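# Close mailer box over carton and send it down the conveyor

## Task

At the closing stop sits a loose (unclamped) mailer box holding a carton, front wall toward the arms, lid hinged at the back and open; the lid has a front flap on its free edge and a side flap on each side. Close it: tuck both side flaps inside the side walls, lay the lid flat on the walls, and push the front flap inside the front wall until its tabs lock. The carton must finish lying flat on the box floor, and no other carton or bench item may be inside, on top of or leaning on the box. Afterwards get the box carried to the far end of the conveyor so it rests against the red end stop (pressing arm3's green button moves a box sitting squarely at the closing stop onward to the end). The yellow light of the sensor across the conveyor turns off only when a box is at the closing stop with its lid fully shut and nothing else in the beam.

## Robot and tools

SETUP. Four identical i2rt Big YAM arms (arm1 to arm4), each with six joints, a right hand (three fingers plus thumb, 16 independent hinge motors) and a wrist camera. Along the conveyor, going toward +y, the order is arm2, arm1, arm4, arm3. Boxes travel toward +y: filling stop (between arm2 and arm1), closing stop (between arm4 and arm3), then the end stop; all three are red. arm1's green button sends a box from the filling stop to the closing stop (and nudges up one sitting just short of it); arm3's green button sends a box squarely at the closing stop to the end. Fixed room cameras: cam_behind2, cam_end, cam_over2, cam_side2, cam_station2, cam_stop2; wrist cameras are arm1_cam_wrist to arm4_cam_wrist.

FRAMES. Everything is in one scene frame: origin on the floor, +z up, metres. Arm feet (base_link, each facing its own +x): arm1 (0.042, 0.369, 0.924), arm2 (-0.071, -0.301, 1.026), arm3 (-0.064, 1.872, 0.928), arm4 (0.023, 1.253, 1.001), all turned only a few degrees about z. Reach is about 1.06 m from the joint1 axis. Hand-point axes: +z along straight fingers toward the tips, +x across the palm away from the thumb, +y out of the palm face (palm surface at y = -0.062). A camera mast sticks out on the palm side near the wrist and can collide.

TOOL move. Arguments arm1, arm2, arm3, arm4 (each optional, one object per robot) and cameras. An arm left out gets nothing new but may keep pushing to its old target. Inside an arm's object:
- joints: absolute targets keyed by name. joint1_rad -2.879..2.879 (yaw about the foot, + is counter-clockwise from above); joint2_rad 0..3.141 (shoulder, 0 = upper arm pointing back); joint3_rad 0..3.019 (elbow, 0 = folded); joint4_rad -1.692..1.57 (hand pitch, + lifts fingers); joint5_rad -1.57..1.57 (sideways, + to the arm's right); joint6_rad -2.094..2.094 (roll, + clockwise seen from behind). Radians. Hand keys hand_<finger>_<hinge> are unitless -1..1 between each hinge's two stops; toward -1 curls fingers toward the palm (_mcp, _pip, _dip), swings a finger away from the thumb (_abd), brings the thumb in front of the palm (hand_thumb_cmc) and bends it (hand_thumb_mcp, hand_thumb_ipl). Straight values: mcp +0.75, abd 0, pip +0.58, dip +0.70, thumb_cmc +0.71, thumb_axl +0.68. hand_current_limit -1..1 maps to 0..550 mA (starts +0.4); hand_speed -0.96..1 sets finger speed as (n+1)/2 of 8.5 rad/s (starts -0.6).
- target: absolute hand pose [x, y, z, qw, qx, qy, qz], metres and a unit quaternion in the scene frame, same format as the printed hand line. The hand follows a straight line from its hand_target pose. With target present, joints may only carry hand keys.
- speed: top path speed in m/s, 0.002..0.5, default 0.25; rotation is capped at twice that in rad/s. Only valid with target.
- min_time_s: 0.1..8 s, slowest allowed duration for that arm's joint moves.
All motions start together; hand paths last 0.5 to 10 s, one action at most 15 s. Expect a centimetre or more of error, lag and overshoot near full stretch; paths do not avoid obstacles or other arms. cameras: list of names, ["all"], or [] for none.

RESULTS. The move line gives per arm done or the worst status word. off_target: joint stopped short, maybe still pushing. time_out: arm could not finish; it keeps pushing toward a nearby target (send its current position to relax it). not_followed / joint command not followed / pose unreachable: a self/arm-collision or reach check withheld the targets. on_its_own lists what a robot did uncommanded; held at is a target, not a reading. Arms listed as as last shown were not commanded. hand_state gives per motor moving, goal, blocked or overload; <motor>_current_ma is in mA (positive pushes toward -1). Joint torques in N m (3rd and 4th wrap at ±28). A call with no action returns full state, all images and the scene number.

OTHER TOOLS. wait: seconds 0..10, nothing new commanded; cameras as in move. zoom_image: camera name and region [x0, y0, x1, y1] in image pixels (images 672x504, region no larger than 504x504), only for cameras in the latest images. finished_scene: scene = current scene number; irreversible, ends the scene.

CAUTIONS. The arms keep pushing after contact and can push hard; avoid ramming the box, conveyor or stops. A robot pressing hard on another robot, or a hand gripping another's fingers, ends the scene; the clearance check can react too late. Never knock or drop anything out of the work area. A finger motor drawing 495 mA or more for about 5 s shuts off for 10 s; prolonged stretched or blocked poses heat arm motors (MOTOR HOT at 85 °C, arm collapses at 100 °C). While you think the scene keeps running with the last commands held. Random small pushes may shift loose objects. Lower goals past a contact surface press more gently; commanding the current position loosens a grip.

Each tool is called after "Emit:" as name([rows], argument=value, ...), one row to a line, values as JSON.

## Session

Emit:
move()

Scene clock: 0.00 s.
Joint torques (N m): no reading
Heat: arm1: hottest joint1_rad 31 °C; arm2: hottest joint2_rad 25 °C; arm3: hottest joint2_rad 30 °C; arm4: hottest joint5_rad 30 °C.
Joint velocities: within noise
arm1.joint_positions: joint1_rad=+0.114 joint2_rad=+0.518 joint3_rad=+1.353 joint4_rad=-1.272 joint5_rad=+0.009 joint6_rad=+1.033 hand_index_mcp=+0.753 hand_index_abd=+0.000 hand_index_pip=+0.577 hand_index_dip=+0.696 hand_middle_mcp=+0.753 hand_middle_abd=+0.000 hand_middle_pip=+0.577 hand_middle_dip=+0.696 hand_ring_mcp=+0.753 hand_ring_abd=+0.000 hand_ring_pip=+0.577 hand_ring_dip=+0.696 hand_thumb_cmc=+0.714 hand_thumb_axl=+0.677 hand_thumb_mcp=+0.226 hand_thumb_ipl=+0.168 hand_current_limit=+0.400 hand_speed=-0.600
arm1.joint_status: not commanded
arm1.hand_state: goal,goal,goal,goal,goal,goal,goal,goal,goal,goal,goal,goal,goal,goal,goal,goal
arm1.index_mcp_current_ma: 0
arm1.index_abd_current_ma: 0
arm1.index_pip_current_ma: 0
arm1.index_dip_current_ma: 0
arm1.middle_mcp_current_ma: 0
arm1.middle_abd_current_ma: 0
arm1.middle_pip_current_ma: 0
arm1.middle_dip_current_ma: 0
arm1.ring_mcp_current_ma: 0
arm1.ring_abd_current_ma: 0
arm1.ring_pip_current_ma: 0
arm1.ring_dip_current_ma: 0
arm1.thumb_cmc_current_ma: 0
arm1.thumb_axl_current_ma: 0
arm1.thumb_mcp_current_ma: 0
arm1.thumb_ipl_current_ma: 0
arm1.hand_goal_index_mcp: 0.754
arm1.hand_goal_index_abd: 0.000
arm1.hand_goal_index_pip: 0.576
arm1.hand_goal_index_dip: 0.696
arm1.hand_goal_middle_mcp: 0.754
arm1.hand_goal_middle_abd: 0.000
arm1.hand_goal_middle_pip: 0.576
arm1.hand_goal_middle_dip: 0.696
arm1.hand_goal_ring_mcp: 0.754
arm1.hand_goal_ring_abd: 0.000
arm1.hand_goal_ring_pip: 0.576
arm1.hand_goal_ring_dip: 0.696
arm1.hand_goal_thumb_cmc: 0.714
arm1.hand_goal_thumb_axl: 0.678
arm1.hand_goal_thumb_mcp: 0.226
arm1.hand_goal_thumb_ipl: 0.168
arm1.hand: x=+0.2655 y=+0.3229 z=+1.5033 quat_wxyz=(+0.095, +0.786, +0.298, +0.533) (m; scene frame)
arm1.hand_target: x=+0.2617 y=+0.3221 z=+1.5139 quat_wxyz=(+0.096, +0.780, +0.296, +0.544) (m; scene frame)
arm1.hand_status: not commanded
arm2.joint_positions: joint1_rad=-0.157 joint2_rad=+0.566 joint3_rad=+1.334 joint4_rad=-1.248 joint5_rad=+0.079 joint6_rad=+1.162 hand_index_mcp=+0.753 hand_index_abd=+0.000 hand_index_pip=+0.577 hand_index_dip=+0.696 hand_middle_mcp=+0.753 hand_middle_abd=+0.000 hand_middle_pip=+0.577 hand_middle_dip=+0.696 hand_ring_mcp=+0.753 hand_ring_abd=+0.000 hand_ring_pip=+0.577 hand_ring_dip=+0.696 hand_thumb_cmc=+0.714 hand_thumb_axl=+0.677 hand_thumb_mcp=+0.226 hand_thumb_ipl=+0.168 hand_current_limit=+0.400 hand_speed=-0.600
arm2.joint_status: not commanded
arm2.hand_state: goal,goal,goal,goal,goal,goal,goal,goal,goal,goal,goal,goal,overload,goal,goal,goal
arm2.index_mcp_current_ma: 0
arm2.index_abd_current_ma: 0
arm2.index_pip_current_ma: 0
arm2.index_dip_current_ma: 0
arm2.middle_mcp_current_ma: 0
arm2.middle_abd_current_ma: 0
arm2.middle_pip_current_ma: 0
arm2.middle_dip_current_ma: 0
arm2.ring_mcp_current_ma: 0
arm2.ring_abd_current_ma: 0
arm2.ring_pip_current_ma: 0
arm2.ring_dip_current_ma: 0
arm2.thumb_cmc_current_ma: 0
arm2.thumb_axl_current_ma: 0
arm2.thumb_mcp_current_ma: 0
arm2.thumb_ipl_current_ma: 0
arm2.hand_goal_index_mcp: 0.754
arm2.hand_goal_index_abd: 0.000
arm2.hand_goal_index_pip: 0.576
arm2.hand_goal_index_dip: 0.696
arm2.hand_goal_middle_mcp: 0.754
arm2.hand_goal_middle_abd: 0.000
arm2.hand_goal_middle_pip: 0.576
arm2.hand_goal_middle_dip: 0.696
arm2.hand_goal_ring_mcp: 0.754
arm2.hand_goal_ring_abd: 0.000
arm2.hand_goal_ring_pip: 0.576
arm2.hand_goal_ring_dip: 0.696
arm2.hand_goal_thumb_cmc: 0.714
arm2.hand_goal_thumb_axl: 0.678
arm2.hand_goal_thumb_mcp: 0.226
arm2.hand_goal_thumb_ipl: 0.168
arm2.hand: x=+0.1243 y=-0.4557 z=+1.5848 quat_wxyz=(+0.212, +0.852, +0.037, +0.477) (m; scene frame)
arm2.hand_target: x=+0.1211 y=-0.4546 z=+1.5950 quat_wxyz=(+0.215, +0.846, +0.036, +0.486) (m; scene frame)
arm2.hand_status: not commanded
arm3.joint_positions: joint1_rad=-0.142 joint2_rad=+0.630 joint3_rad=+1.401 joint4_rad=-1.232 joint5_rad=+0.006 joint6_rad=+1.139 hand_index_mcp=+0.753 hand_index_abd=+0.000 hand_index_pip=+0.577 hand_index_dip=+0.696 hand_middle_mcp=+0.753 hand_middle_abd=+0.000 hand_middle_pip=+0.577 hand_middle_dip=+0.696 hand_ring_mcp=+0.753 hand_ring_abd=+0.000 hand_ring_pip=+0.577 hand_ring_dip=+0.696 hand_thumb_cmc=+0.714 hand_thumb_axl=+0.677 hand_thumb_mcp=+0.226 hand_thumb_ipl=+0.168 hand_current_limit=+0.400 hand_speed=-0.600
arm3.joint_status: not commanded
arm3.hand_state: goal,goal,goal,goal,goal,goal,goal,goal,goal,goal,goal,goal,goal,goal,goal,goal
arm3.index_mcp_current_ma: 0
arm3.index_abd_current_ma: 0
arm3.index_pip_current_ma: 0
arm3.index_dip_current_ma: 0
arm3.middle_mcp_current_ma: 0
arm3.middle_abd_current_ma: 0
arm3.middle_pip_current_ma: 0
arm3.middle_dip_current_ma: 0
arm3.ring_mcp_current_ma: 0
arm3.ring_abd_current_ma: 0
arm3.ring_pip_current_ma: 0
arm3.ring_dip_current_ma: 0
arm3.thumb_cmc_current_ma: 0
arm3.thumb_axl_current_ma: 0
arm3.thumb_mcp_current_ma: 0
arm3.thumb_ipl_current_ma: 0
arm3.hand_goal_index_mcp: 0.754
arm3.hand_goal_index_abd: 0.000
arm3.hand_goal_index_pip: 0.576
arm3.hand_goal_index_dip: 0.696
arm3.hand_goal_middle_mcp: 0.754
arm3.hand_goal_middle_abd: 0.000
arm3.hand_goal_middle_pip: 0.576
arm3.hand_goal_middle_dip: 0.696
arm3.hand_goal_ring_mcp: 0.754
arm3.hand_goal_ring_abd: 0.000
arm3.hand_goal_ring_pip: 0.576
arm3.hand_goal_ring_dip: 0.696
arm3.hand_goal_thumb_cmc: 0.714
arm3.hand_goal_thumb_axl: 0.678
arm3.hand_goal_thumb_mcp: 0.226
arm3.hand_goal_thumb_ipl: 0.168
arm3.hand: x=+0.1640 y=+1.7382 z=+1.5096 quat_wxyz=(+0.172, +0.842, +0.095, +0.503) (m; scene frame)
arm3.hand_target: x=+0.1609 y=+1.7389 z=+1.5185 quat_wxyz=(+0.175, +0.836, +0.094, +0.511) (m; scene frame)
arm3.hand_status: not commanded
arm4.joint_positions: joint1_rad=+0.141 joint2_rad=+0.577 joint3_rad=+1.332 joint4_rad=-1.242 joint5_rad=-0.027 joint6_rad=+1.113 hand_index_mcp=+0.753 hand_index_abd=+0.000 hand_index_pip=+0.577 hand_index_dip=+0.696 hand_middle_mcp=+0.753 hand_middle_abd=+0.000 hand_middle_pip=+0.577 hand_middle_dip=+0.696 hand_ring_mcp=+0.753 hand_ring_abd=+0.000 hand_ring_pip=+0.577 hand_ring_dip=+0.696 hand_thumb_cmc=+0.714 hand_thumb_axl=+0.677 hand_thumb_mcp=+0.226 hand_thumb_ipl=+0.168 hand_current_limit=+0.400 hand_speed=-0.600
arm4.joint_status: not commanded
arm4.hand_state: goal,goal,goal,goal,goal,goal,goal,goal,goal,goal,goal,goal,goal,goal,goal,goal
arm4.index_mcp_current_ma: 0
arm4.index_abd_current_ma: 0
arm4.index_pip_current_ma: 0
arm4.index_dip_current_ma: 0
arm4.middle_mcp_current_ma: 0
arm4.middle_abd_current_ma: 0
arm4.middle_pip_current_ma: 0
arm4.middle_dip_current_ma: 0
arm4.ring_mcp_current_ma: 0
arm4.ring_abd_current_ma: 0
arm4.ring_pip_current_ma: 0
arm4.ring_dip_current_ma: 0
arm4.thumb_cmc_current_ma: 0
arm4.thumb_axl_current_ma: 0
arm4.thumb_mcp_current_ma: 0
arm4.thumb_ipl_current_ma: 0
arm4.hand_goal_index_mcp: 0.754
arm4.hand_goal_index_abd: 0.000
arm4.hand_goal_index_pip: 0.576
arm4.hand_goal_index_dip: 0.696
arm4.hand_goal_middle_mcp: 0.754
arm4.hand_goal_middle_abd: 0.000
arm4.hand_goal_middle_pip: 0.576
arm4.hand_goal_middle_dip: 0.696
arm4.hand_goal_ring_mcp: 0.754
arm4.hand_goal_ring_abd: 0.000
arm4.hand_goal_ring_pip: 0.576
arm4.hand_goal_ring_dip: 0.696
arm4.hand_goal_thumb_cmc: 0.714
arm4.hand_goal_thumb_axl: 0.678
arm4.hand_goal_thumb_mcp: 0.226
arm4.hand_goal_thumb_ipl: 0.168
arm4.hand: x=+0.2880 y=+1.2439 z=+1.5528 quat_wxyz=(+0.031, +0.797, +0.318, +0.512) (m; scene frame)
arm4.hand_target: x=+0.2852 y=+1.2430 z=+1.5654 quat_wxyz=(+0.032, +0.790, +0.315, +0.524) (m; scene frame)
arm4.hand_status: not commanded
pictures: arm1_cam_wrist, arm2_cam_wrist, arm3_cam_wrist, arm4_cam_wrist, cam_behind2, cam_end, cam_over2, cam_side2, cam_station2, cam_stop2

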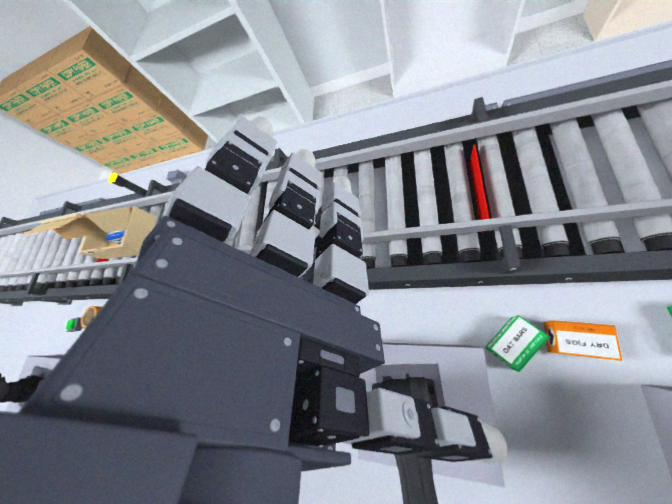

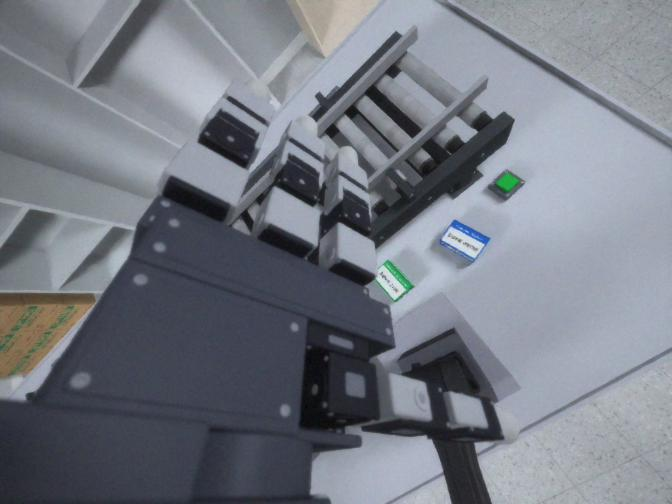

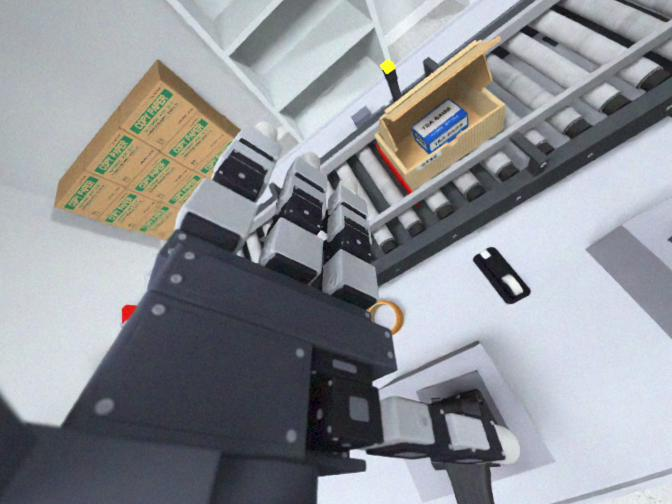

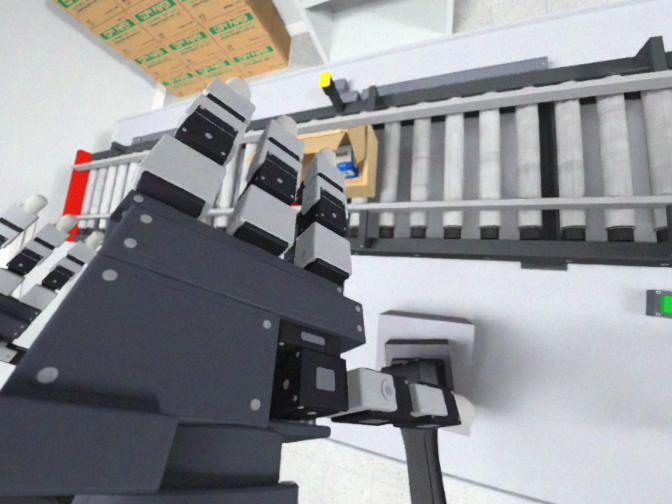

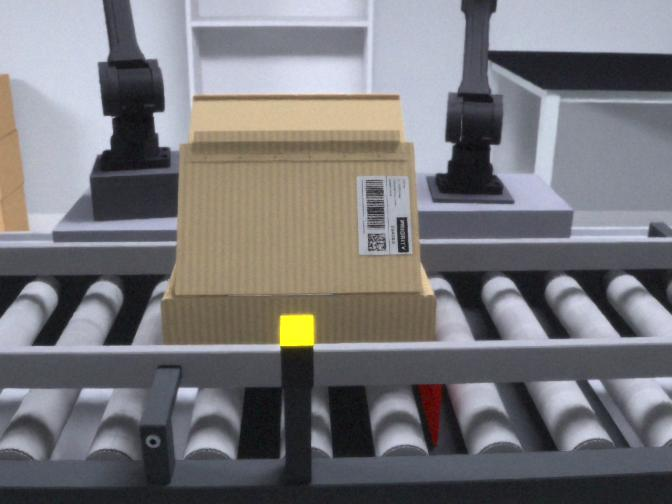

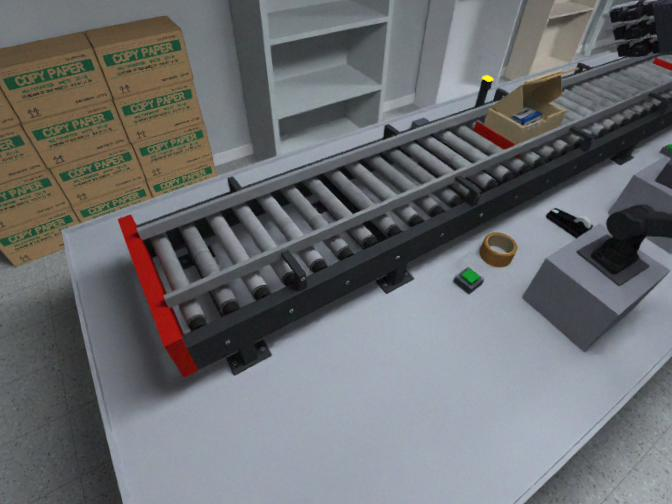

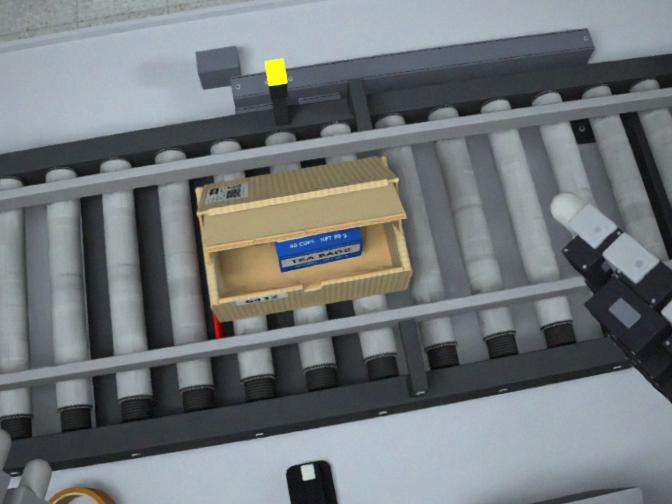

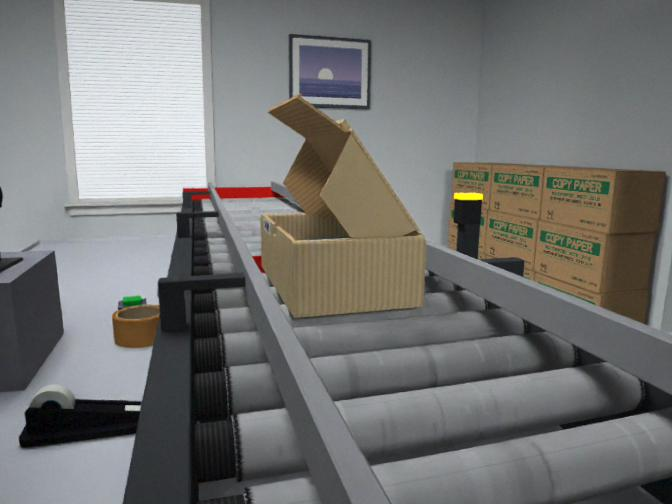

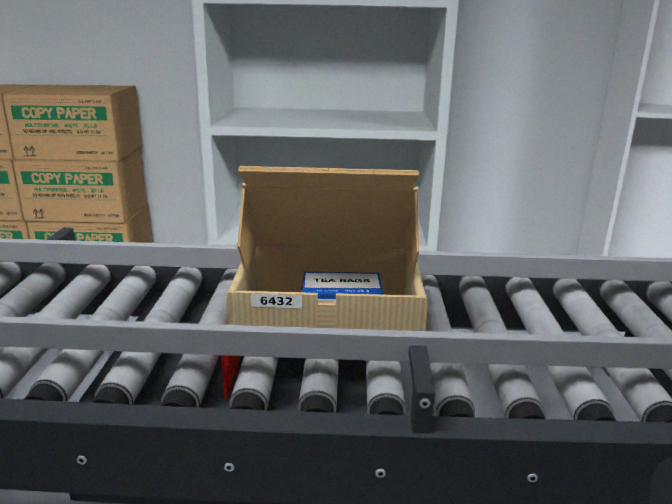

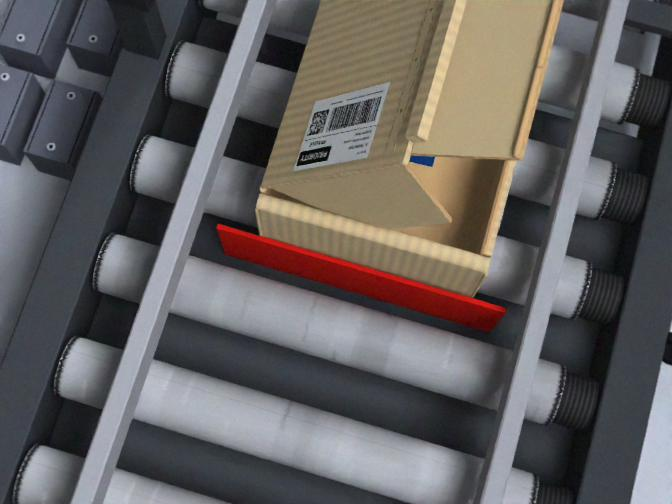

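Emit:
zoom_image(camera="cam_station2", region=[200, 140, 460, 360])

Emit:
zoom_image(camera="cam_over2", region=[170, 130, 440, 340])

Emit:
zoom_image(camera="cam_side2", region=[220, 70, 520, 330])

Emit:
zoom_image(camera="cam_stop2", region=[170, 0, 640, 350])

Emit:
zoom_image(camera="arm3_cam_wrist", region=[320, 20, 560, 220])

Scaled by 1.938 from the camera's 672x504 image, which has a finer 960x720 frame.

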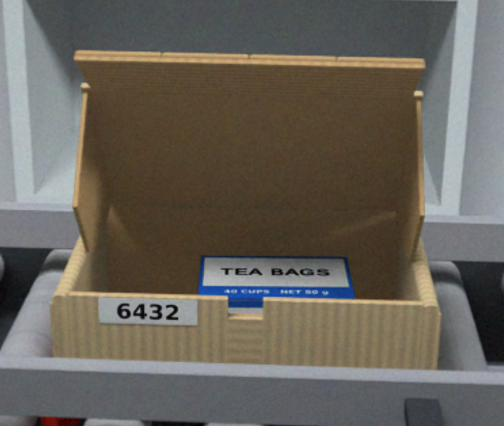

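Scaled by 1.867 from the camera's 672x504 image, which has a finer 960x720 frame.

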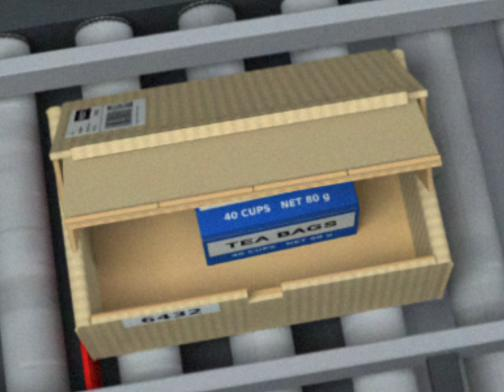

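Scaled by 1.680 from the camera's 672x504 image, which has a finer 960x720 frame.

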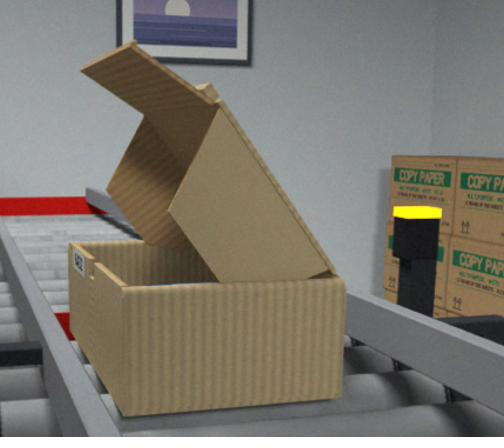

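Scaled by 1.072 from the camera's 672x504 image, which has a finer 960x720 frame.

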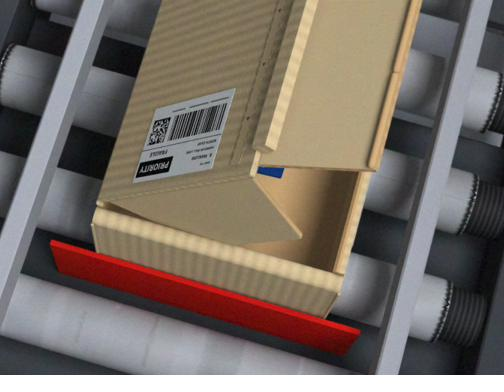

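Scaled by 2.100 from the camera's 672x504 image, which has a finer 960x720 frame.

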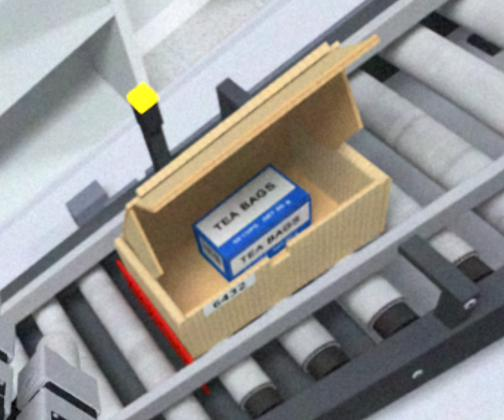

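Emit:
move(arm4={"target": [0.60, 1.44, 1.44, 0, 0.7071, 0.7071, 0], "speed": 0.3}, arm3={"target": [0.24, 1.70, 1.36, 0.3036, 0.7330, 0.5624, 0.2330], "speed": 0.3}, cameras=["all"])

Scene clock: 169.27 s.
Joint torques (N m): arm1=[-1.9 0.79 10.81 2.71 0 -0.05] | arm2=[-0.26 2.9 8.85 2.02 0.06 -0.07] | arm3=[-1.79 1.55 9.5 2.43 -0.4 -0.15] | arm4=[-0.03 -16.5 14.42 0.64 0.14 -0.06]
Heat: arm1: hottest joint3_rad 32 °C; arm2: hottest joint3_rad 29 °C; arm3: hottest joint2_rad 29 °C; arm4: hottest joint3_rad 35 °C.
move: arm3 done; arm4 off_target
Joint velocities: within noise
arm1, arm2: as last shown
arm1.joint_positions: joint1_rad=+0.114 joint2_rad=+0.518 joint3_rad=+1.353 joint4_rad=-1.272 joint5_rad=+0.009 joint6_rad=+1.033 hand_index_mcp=+0.755 hand_index_abd=+0.000 hand_index_pip=+0.577 hand_index_dip=+0.696 hand_middle_mcp=+0.755 hand_middle_abd=+0.000 hand_middle_pip=+0.577 hand_middle_dip=+0.696 hand_ring_mcp=+0.756 hand_ring_abd=+0.000 hand_ring_pip=+0.577 hand_ring_dip=+0.696 hand_thumb_cmc=+0.715 hand_thumb_axl=+0.677 hand_thumb_mcp=+0.226 hand_thumb_ipl=+0.168 hand_current_limit=+0.400 hand_speed=-0.600
arm2.joint_positions: joint1_rad=-0.157 joint2_rad=+0.566 joint3_rad=+1.334 joint4_rad=-1.248 joint5_rad=+0.079 joint6_rad=+1.162 hand_index_mcp=+0.755 hand_index_abd=+0.000 hand_index_pip=+0.577 hand_index_dip=+0.696 hand_middle_mcp=+0.755 hand_middle_abd=+0.000 hand_middle_pip=+0.577 hand_middle_dip=+0.696 hand_ring_mcp=+0.755 hand_ring_abd=+0.000 hand_ring_pip=+0.577 hand_ring_dip=+0.696 hand_thumb_cmc=+0.793 hand_thumb_axl=+0.677 hand_thumb_mcp=+0.226 hand_thumb_ipl=+0.168 hand_current_limit=+0.400 hand_speed=-0.600
arm2.index_mcp_current_ma: 1
arm2.index_pip_current_ma: 1
arm2.middle_mcp_current_ma: 1
arm2.middle_pip_current_ma: 1
arm2.ring_mcp_current_ma: 1
arm2.ring_pip_current_ma: 1
arm2.thumb_axl_current_ma: -1
arm3.joint_positions: joint1_rad=-0.584 joint2_rad=+0.659 joint3_rad=+1.016 joint4_rad=-1.198 joint5_rad=-0.273 joint6_rad=-0.276 hand_index_mcp=+0.758 hand_index_abd=+0.001 hand_index_pip=+0.577 hand_index_dip=+0.696 hand_middle_mcp=+0.758 hand_middle_abd=+0.001 hand_middle_pip=+0.577 hand_middle_dip=+0.696 hand_ring_mcp=+0.758 hand_ring_abd=+0.001 hand_ring_pip=+0.577 hand_ring_dip=+0.696 hand_thumb_cmc=+0.718 hand_thumb_axl=+0.677 hand_thumb_mcp=+0.225 hand_thumb_ipl=+0.168 hand_current_limit=+0.400 hand_speed=-0.600
arm3.joint_status: not commanded
arm3.hand_state: goal,goal,goal,goal,goal,goal,goal,goal,goal,goal,goal,goal,goal,goal,goal,goal
arm3.index_mcp_current_ma: 5
arm3.index_abd_current_ma: 1
arm3.index_pip_current_ma: 1
arm3.index_dip_current_ma: 0
arm3.middle_mcp_current_ma: 5
arm3.middle_abd_current_ma: 1
arm3.middle_pip_current_ma: 1
arm3.middle_dip_current_ma: 0
arm3.ring_mcp_current_ma: 6
arm3.ring_abd_current_ma: 1
arm3.ring_pip_current_ma: 1
arm3.ring_dip_current_ma: 0
arm3.thumb_cmc_current_ma: 7
arm3.thumb_axl_current_ma: -1
arm3.thumb_mcp_current_ma: -1
arm3.thumb_ipl_current_ma: 0
arm3.hand_goal_index_mcp: 0.754
arm3.hand_goal_index_abd: 0.000
arm3.hand_goal_index_pip: 0.576
arm3.hand_goal_index_dip: 0.696
arm3.hand_goal_middle_mcp: 0.754
arm3.hand_goal_middle_abd: 0.000
arm3.hand_goal_middle_pip: 0.576
arm3.hand_goal_middle_dip: 0.696
arm3.hand_goal_ring_mcp: 0.754
arm3.hand_goal_ring_abd: 0.000
arm3.hand_goal_ring_pip: 0.576
arm3.hand_goal_ring_dip: 0.696
arm3.hand_goal_thumb_cmc: 0.714
arm3.hand_goal_thumb_axl: 0.678
arm3.hand_goal_thumb_mcp: 0.226
arm3.hand_goal_thumb_ipl: 0.168
arm3.hand: x=+0.2373 y=+1.7036 z=+1.3613 quat_wxyz=(+0.301, +0.735, +0.561, +0.234) (m; scene frame)
arm3.hand_target: x=+0.2399 y=+1.6999 z=+1.3600 quat_wxyz=(+0.304, +0.733, +0.562, +0.233) (m; scene frame)
arm3.hand_status: done (0.005 m and 0.4 deg from the pose sent, 0.172 m and 65.8 deg at the start)
arm4.joint_positions: joint1_rad=+0.257 joint2_rad=+1.632 joint3_rad=+1.995 joint4_rad=-1.687 joint5_rad=+0.032 joint6_rad=+0.402 hand_index_mcp=+0.754 hand_index_abd=+0.000 hand_index_pip=+0.577 hand_index_dip=+0.696 hand_middle_mcp=+0.754 hand_middle_abd=+0.001 hand_middle_pip=+0.577 hand_middle_dip=+0.696 hand_ring_mcp=+0.754 hand_ring_abd=+0.001 hand_ring_pip=+0.577 hand_ring_dip=+0.696 hand_thumb_cmc=+0.715 hand_thumb_axl=+0.677 hand_thumb_mcp=+0.224 hand_thumb_ipl=+0.168 hand_current_limit=+0.400 hand_speed=-0.600
arm4.joint_status: not commanded
arm4.hand_state: goal,goal,goal,goal,goal,goal,goal,goal,goal,goal,goal,goal,goal,goal,goal,goal
arm4.index_mcp_current_ma: 0
arm4.index_abd_current_ma: 0
arm4.index_pip_current_ma: 0
arm4.index_dip_current_ma: 0
arm4.middle_mcp_current_ma: 0
arm4.middle_abd_current_ma: 0
arm4.middle_pip_current_ma: 0
arm4.middle_dip_current_ma: 0
arm4.ring_mcp_current_ma: 0
arm4.ring_abd_current_ma: 0
arm4.ring_pip_current_ma: 0
arm4.ring_dip_current_ma: 0
arm4.thumb_cmc_current_ma: 0
arm4.thumb_axl_current_ma: 0
arm4.thumb_mcp_current_ma: 0
arm4.thumb_ipl_current_ma: 0
arm4.hand_goal_index_mcp: 0.754
arm4.hand_goal_index_abd: 0.000
arm4.hand_goal_index_pip: 0.576
arm4.hand_goal_index_dip: 0.696
arm4.hand_goal_middle_mcp: 0.754
arm4.hand_goal_middle_abd: 0.000
arm4.hand_goal_middle_pip: 0.576
arm4.hand_goal_middle_dip: 0.696
arm4.hand_goal_ring_mcp: 0.754
arm4.hand_goal_ring_abd: 0.000
arm4.hand_goal_ring_pip: 0.576
arm4.hand_goal_ring_dip: 0.696
arm4.hand_goal_thumb_cmc: 0.714
arm4.hand_goal_thumb_axl: 0.678
arm4.hand_goal_thumb_mcp: 0.226
arm4.hand_goal_thumb_ipl: 0.168
arm4.hand: x=+0.5985 y=+1.4309 z=+1.4153 quat_wxyz=(+0.058, +0.703, +0.701, +0.106) (m; scene frame)
arm4.hand_target: x=+0.5988 y=+1.4395 z=+1.4390 quat_wxyz=(+0.066, +0.695, +0.705, +0.125) (m; scene frame)
arm4.hand_status: off_target (0.026 m and 13.9 deg from the pose sent, 0.385 m and 75.9 deg at the start; a joint's target at an end of its range on 51 of 100 steps)
pictures: arm1_cam_wrist, arm2_cam_wrist, arm3_cam_wrist, arm4_cam_wrist, cam_behind2, cam_end, cam_over2, cam_side2, cam_station2, cam_stop2
camera_calibration:
arm3_cam_wrist: T_world_to_cam=[[0.198978, -0.887079, 0.416532, 0.933934], [-0.97997, -0.176546, 0.0921458, 0.366946], [-0.00820343, -0.426523, -0.904439, 2.08394], [0, 0, 0, 1]] pos_world=[0.19086, 1.7821, 1.46197]
arm4_cam_wrist: T_world_to_cam=[[0.64403, -0.752274, 0.138957, 0.518979], [-0.664062, -0.459573, 0.589758, 0.169029], [-0.379799, -0.472098, -0.795535, 2.15764], [0, 0, 0, 1]] pos_world=[0.597477, 1.48671, 1.54468]

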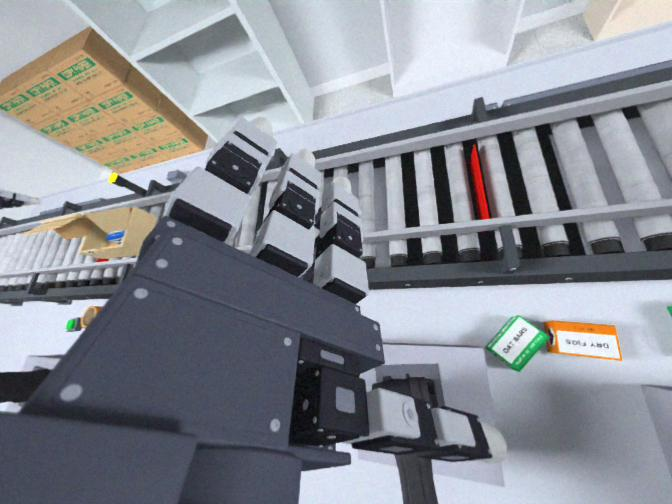

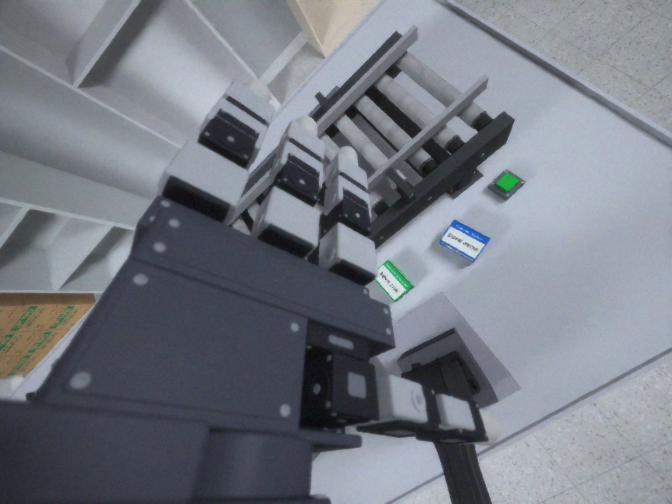

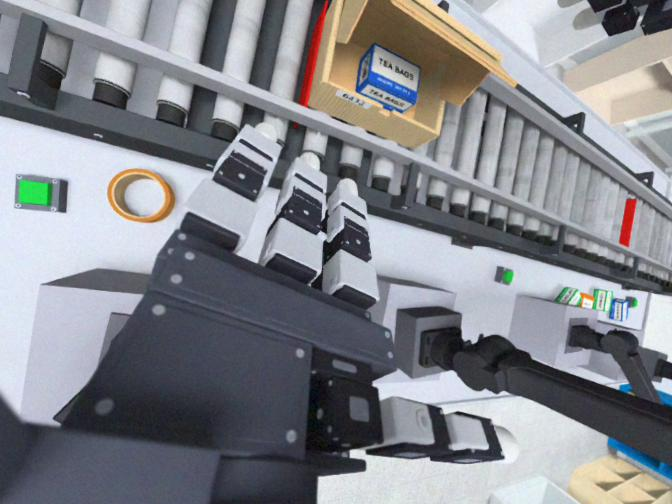

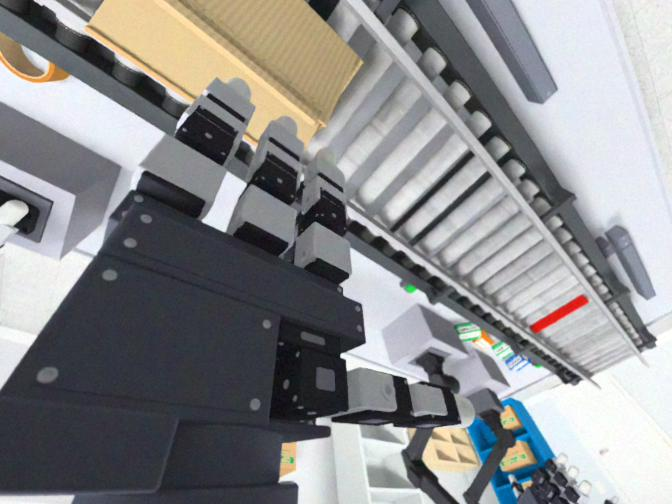

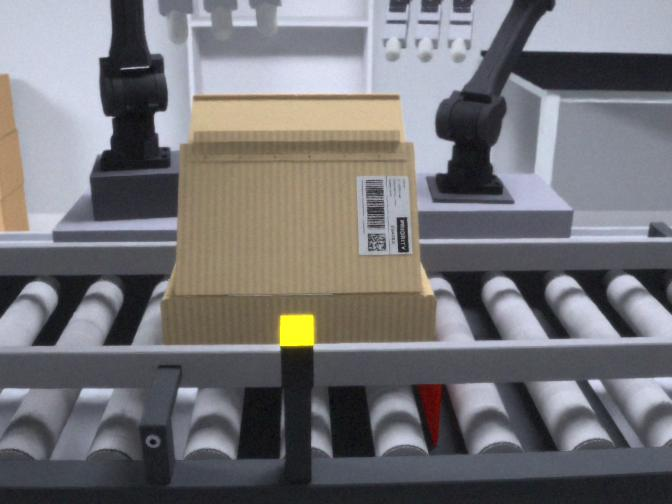

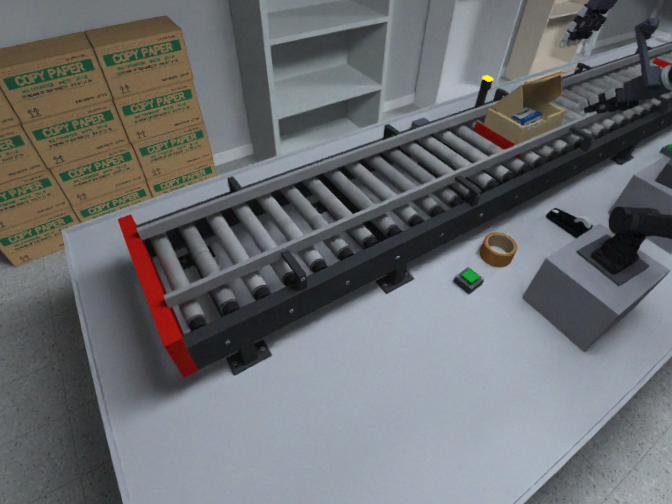

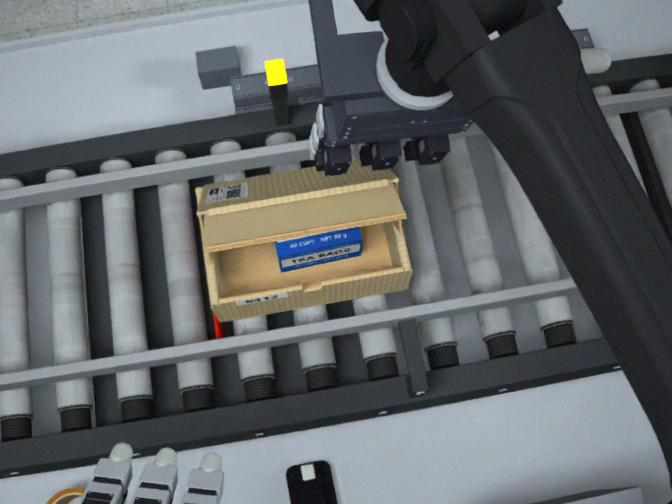

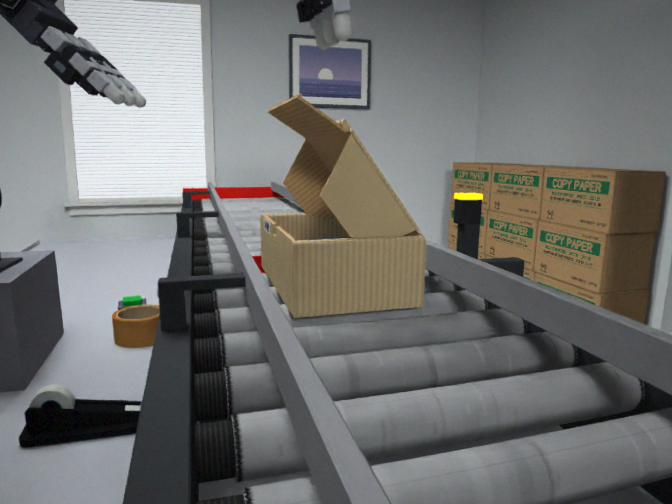

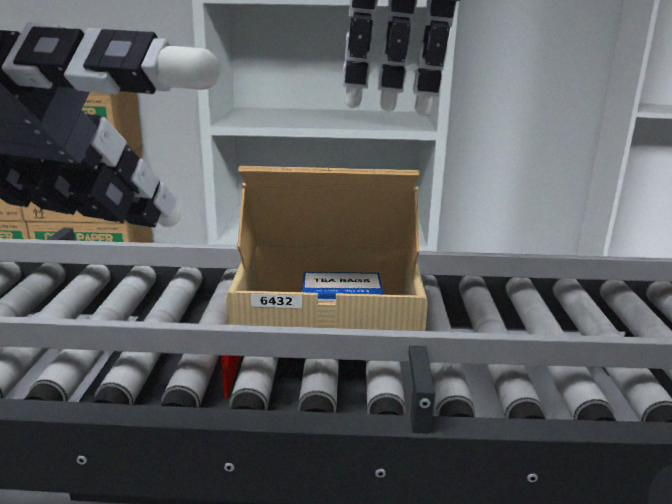

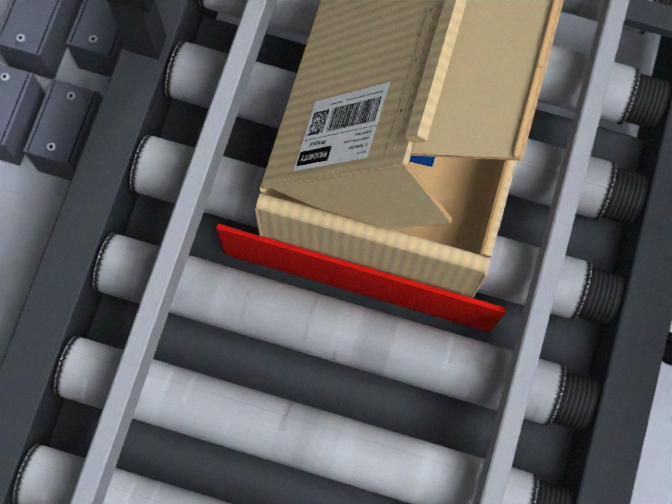

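Emit:
zoom_image(camera="arm4_cam_wrist", region=[60, 0, 420, 200])

Emit:
zoom_image(camera="arm3_cam_wrist", region=[240, 0, 560, 200])

Scaled by 1.400 from the camera's 672x504 image, which has a finer 960x720 frame.

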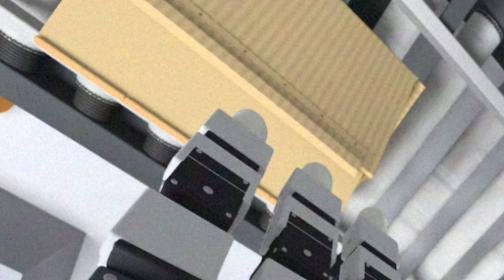

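Scaled by 1.575 from the camera's 672x504 image, which has a finer 960x720 frame.

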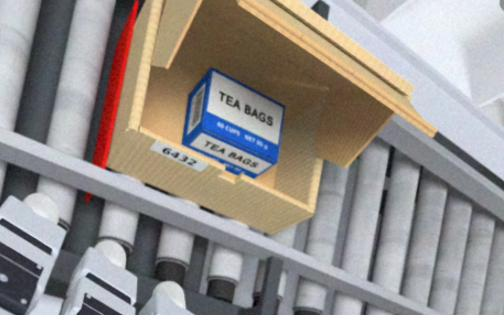

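Emit:
move(arm4={"target": [0.579, 1.50, 1.30, 0.0616, 0.7044, 0.7044, 0.0616], "speed": 0.2}, arm3={"target": [0.26, 1.70, 1.33, 0.3036, 0.7330, 0.5624, 0.2330], "speed": 0.2}, cameras=["arm3_cam_wrist", "arm4_cam_wrist", "cam_side2", "cam_over2", "cam_station2"])

Scene clock: 195.43 s.
Joint torques (N m): arm1=[-1.96 0.73 10.81 2.74 0 -0.04] | arm2=[-0.26 2.96 8.84 2.02 0.05 -0.07] | arm3=[-0.56 1.14 9.54 2.5 -0.07 0.04] | arm4=[0.5 -16.26 8.98 1.61 0.15 0.13]
Heat: arm1: hottest joint3_rad 32 °C; arm2: hottest joint3_rad 30 °C; arm3: hottest joint3_rad 31 °C; arm4: hottest joint3_rad 38 °C.
move: arm3 done; arm4 off_target
Joint velocities: within noise
arm1, arm2: as last shown
arm3.joint_positions: joint1_rad=-0.537 joint2_rad=+0.673 joint3_rad=+0.939 joint4_rad=-1.091 joint5_rad=-0.239 joint6_rad=-0.249 hand_index_mcp=+0.758 hand_index_abd=+0.001 hand_index_pip=+0.577 hand_index_dip=+0.696 hand_middle_mcp=+0.758 hand_middle_abd=+0.001 hand_middle_pip=+0.577 hand_middle_dip=+0.696 hand_ring_mcp=+0.758 hand_ring_abd=+0.001 hand_ring_pip=+0.577 hand_ring_dip=+0.696 hand_thumb_cmc=+0.719 hand_thumb_axl=+0.677 hand_thumb_mcp=+0.225 hand_thumb_ipl=+0.168 hand_current_limit=+0.400 hand_speed=-0.600
arm3.joint_status: not commanded
arm3.hand_state: goal,goal,goal,goal,goal,goal,goal,goal,goal,goal,goal,goal,goal,goal,goal,goal
arm3.index_mcp_current_ma: 6
arm3.index_abd_current_ma: 1
arm3.index_pip_current_ma: 1
arm3.index_dip_current_ma: 0
arm3.middle_mcp_current_ma: 6
arm3.middle_abd_current_ma: 1
arm3.middle_pip_current_ma: 1
arm3.middle_dip_current_ma: 0
arm3.ring_mcp_current_ma: 6
arm3.ring_abd_current_ma: 1
arm3.ring_pip_current_ma: 1
arm3.ring_dip_current_ma: 0
arm3.thumb_cmc_current_ma: 7
arm3.thumb_axl_current_ma: -1
arm3.thumb_mcp_current_ma: -1
arm3.thumb_ipl_current_ma: 0
arm3.hand_goal_index_mcp: 0.754
arm3.hand_goal_index_abd: 0.000
arm3.hand_goal_index_pip: 0.576
arm3.hand_goal_index_dip: 0.696
arm3.hand_goal_middle_mcp: 0.754
arm3.hand_goal_middle_abd: 0.000
arm3.hand_goal_middle_pip: 0.576
arm3.hand_goal_middle_dip: 0.696
arm3.hand_goal_ring_mcp: 0.754
arm3.hand_goal_ring_abd: 0.000
arm3.hand_goal_ring_pip: 0.576
arm3.hand_goal_ring_dip: 0.696
arm3.hand_goal_thumb_cmc: 0.714
arm3.hand_goal_thumb_axl: 0.678
arm3.hand_goal_thumb_mcp: 0.226
arm3.hand_goal_thumb_ipl: 0.168
arm3.hand: x=+0.2558 y=+1.7012 z=+1.3339 quat_wxyz=(+0.305, +0.731, +0.564, +0.232) (m; scene frame)
arm3.hand_target: x=+0.2599 y=+1.7000 z=+1.3300 quat_wxyz=(+0.303, +0.733, +0.562, +0.233) (m; scene frame)
arm3.hand_status: done (0.006 m and 0.3 deg from the pose sent, 0.039 m and 0.4 deg at the start)
arm4.joint_positions: joint1_rad=+0.394 joint2_rad=+1.650 joint3_rad=+1.746 joint4_rad=-1.513 joint5_rad=+0.095 joint6_rad=+0.538 hand_index_mcp=+0.754 hand_index_abd=+0.001 hand_index_pip=+0.577 hand_index_dip=+0.696 hand_middle_mcp=+0.754 hand_middle_abd=+0.001 hand_middle_pip=+0.577 hand_middle_dip=+0.696 hand_ring_mcp=+0.754 hand_ring_abd=+0.001 hand_ring_pip=+0.577 hand_ring_dip=+0.696 hand_thumb_cmc=+0.715 hand_thumb_axl=+0.677 hand_thumb_mcp=+0.224 hand_thumb_ipl=+0.168 hand_current_limit=+0.400 hand_speed=-0.600
arm4.joint_status: not commanded
arm4.hand_state: goal,goal,goal,goal,goal,goal,goal,goal,goal,goal,goal,goal,goal,goal,goal,goal
arm4.index_mcp_current_ma: 0
arm4.index_abd_current_ma: 0
arm4.index_pip_current_ma: 0
arm4.index_dip_current_ma: 0
arm4.middle_mcp_current_ma: 0
arm4.middle_abd_current_ma: 0
arm4.middle_pip_current_ma: 0
arm4.middle_dip_current_ma: 0
arm4.ring_mcp_current_ma: 0
arm4.ring_abd_current_ma: 0
arm4.ring_pip_current_ma: 0
arm4.ring_dip_current_ma: 0
arm4.thumb_cmc_current_ma: 0
arm4.thumb_axl_current_ma: 0
arm4.thumb_mcp_current_ma: 0
arm4.thumb_ipl_current_ma: 0
arm4.hand_goal_index_mcp: 0.754
arm4.hand_goal_index_abd: 0.000
arm4.hand_goal_index_pip: 0.576
arm4.hand_goal_index_dip: 0.696
arm4.hand_goal_middle_mcp: 0.754
arm4.hand_goal_middle_abd: 0.000
arm4.hand_goal_middle_pip: 0.576
arm4.hand_goal_middle_dip: 0.696
arm4.hand_goal_ring_mcp: 0.754
arm4.hand_goal_ring_abd: 0.000
arm4.hand_goal_ring_pip: 0.576
arm4.hand_goal_ring_dip: 0.696
arm4.hand_goal_thumb_cmc: 0.714
arm4.hand_goal_thumb_axl: 0.678
arm4.hand_goal_thumb_mcp: 0.226
arm4.hand_goal_thumb_ipl: 0.168
arm4.hand: x=+0.5781 y=+1.4909 z=+1.3078 quat_wxyz=(+0.062, +0.706, +0.702, +0.061) (m; scene frame)
arm4.hand_target: x=+0.5788 y=+1.4998 z=+1.3001 quat_wxyz=(+0.062, +0.705, +0.704, +0.062) (m; scene frame)
arm4.hand_status: off_target (0.012 m and 0.3 deg from the pose sent, 0.136 m and 5.1 deg at the start)
pictures: arm3_cam_wrist, arm4_cam_wrist, cam_over2, cam_side2, cam_station2
camera_calibration:
arm3_cam_wrist: T_world_to_cam=[[0.202928, -0.881109, 0.427163, 0.914134], [-0.979186, -0.180882, 0.0920665, 0.394515], [-0.00385447, -0.436955, -0.899475, 2.0683], [0, 0, 0, 1]] pos_world=[0.208773, 1.78057, 1.43358]
arm4_cam_wrist: T_world_to_cam=[[0.646344, -0.747689, 0.152316, 0.566533], [-0.631006, -0.411503, 0.657644, 0.0668445], [-0.429035, -0.521177, -0.737769, 2.11873], [0, 0, 0, 1]] pos_world=[0.585012, 1.55533, 1.43288]

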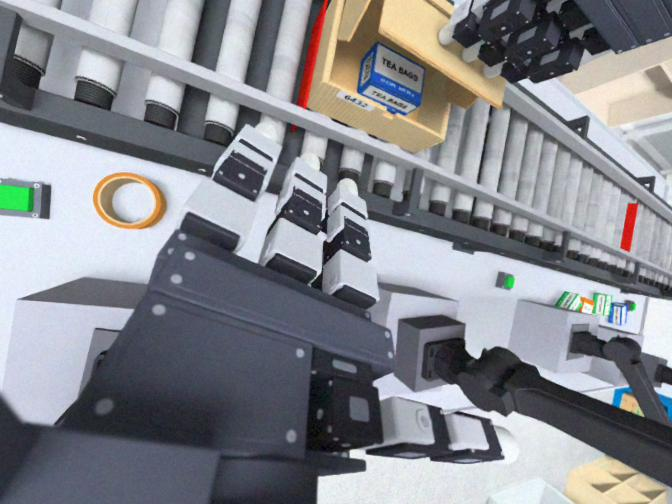

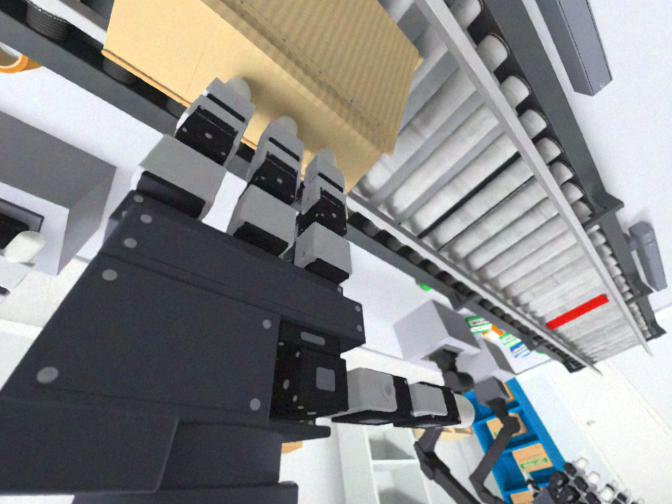

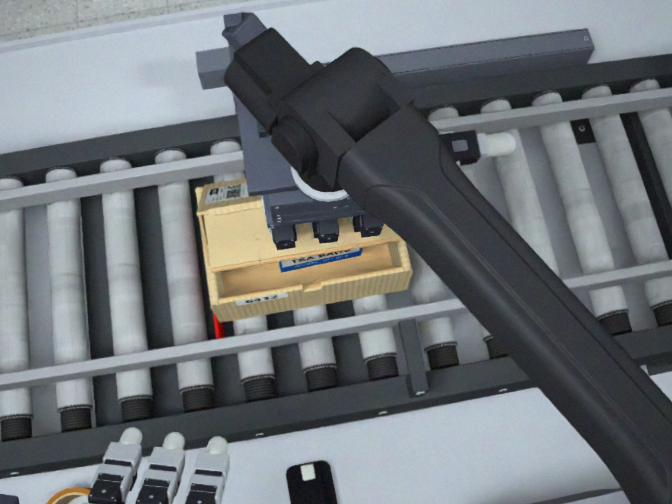

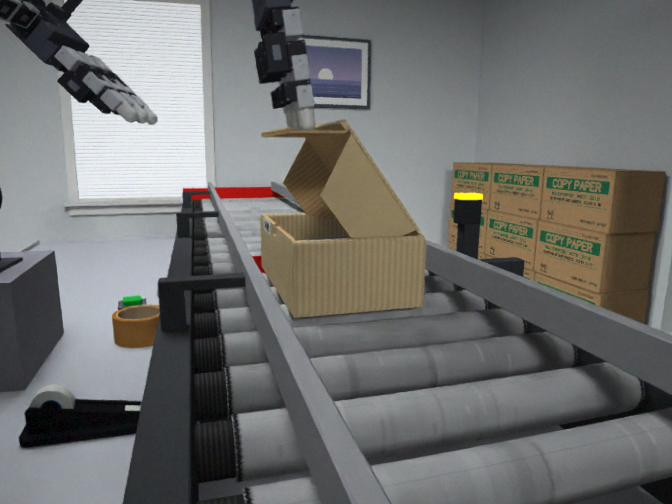

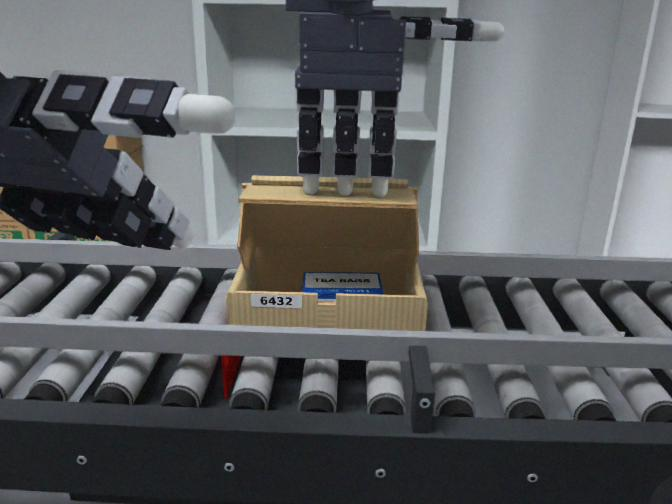

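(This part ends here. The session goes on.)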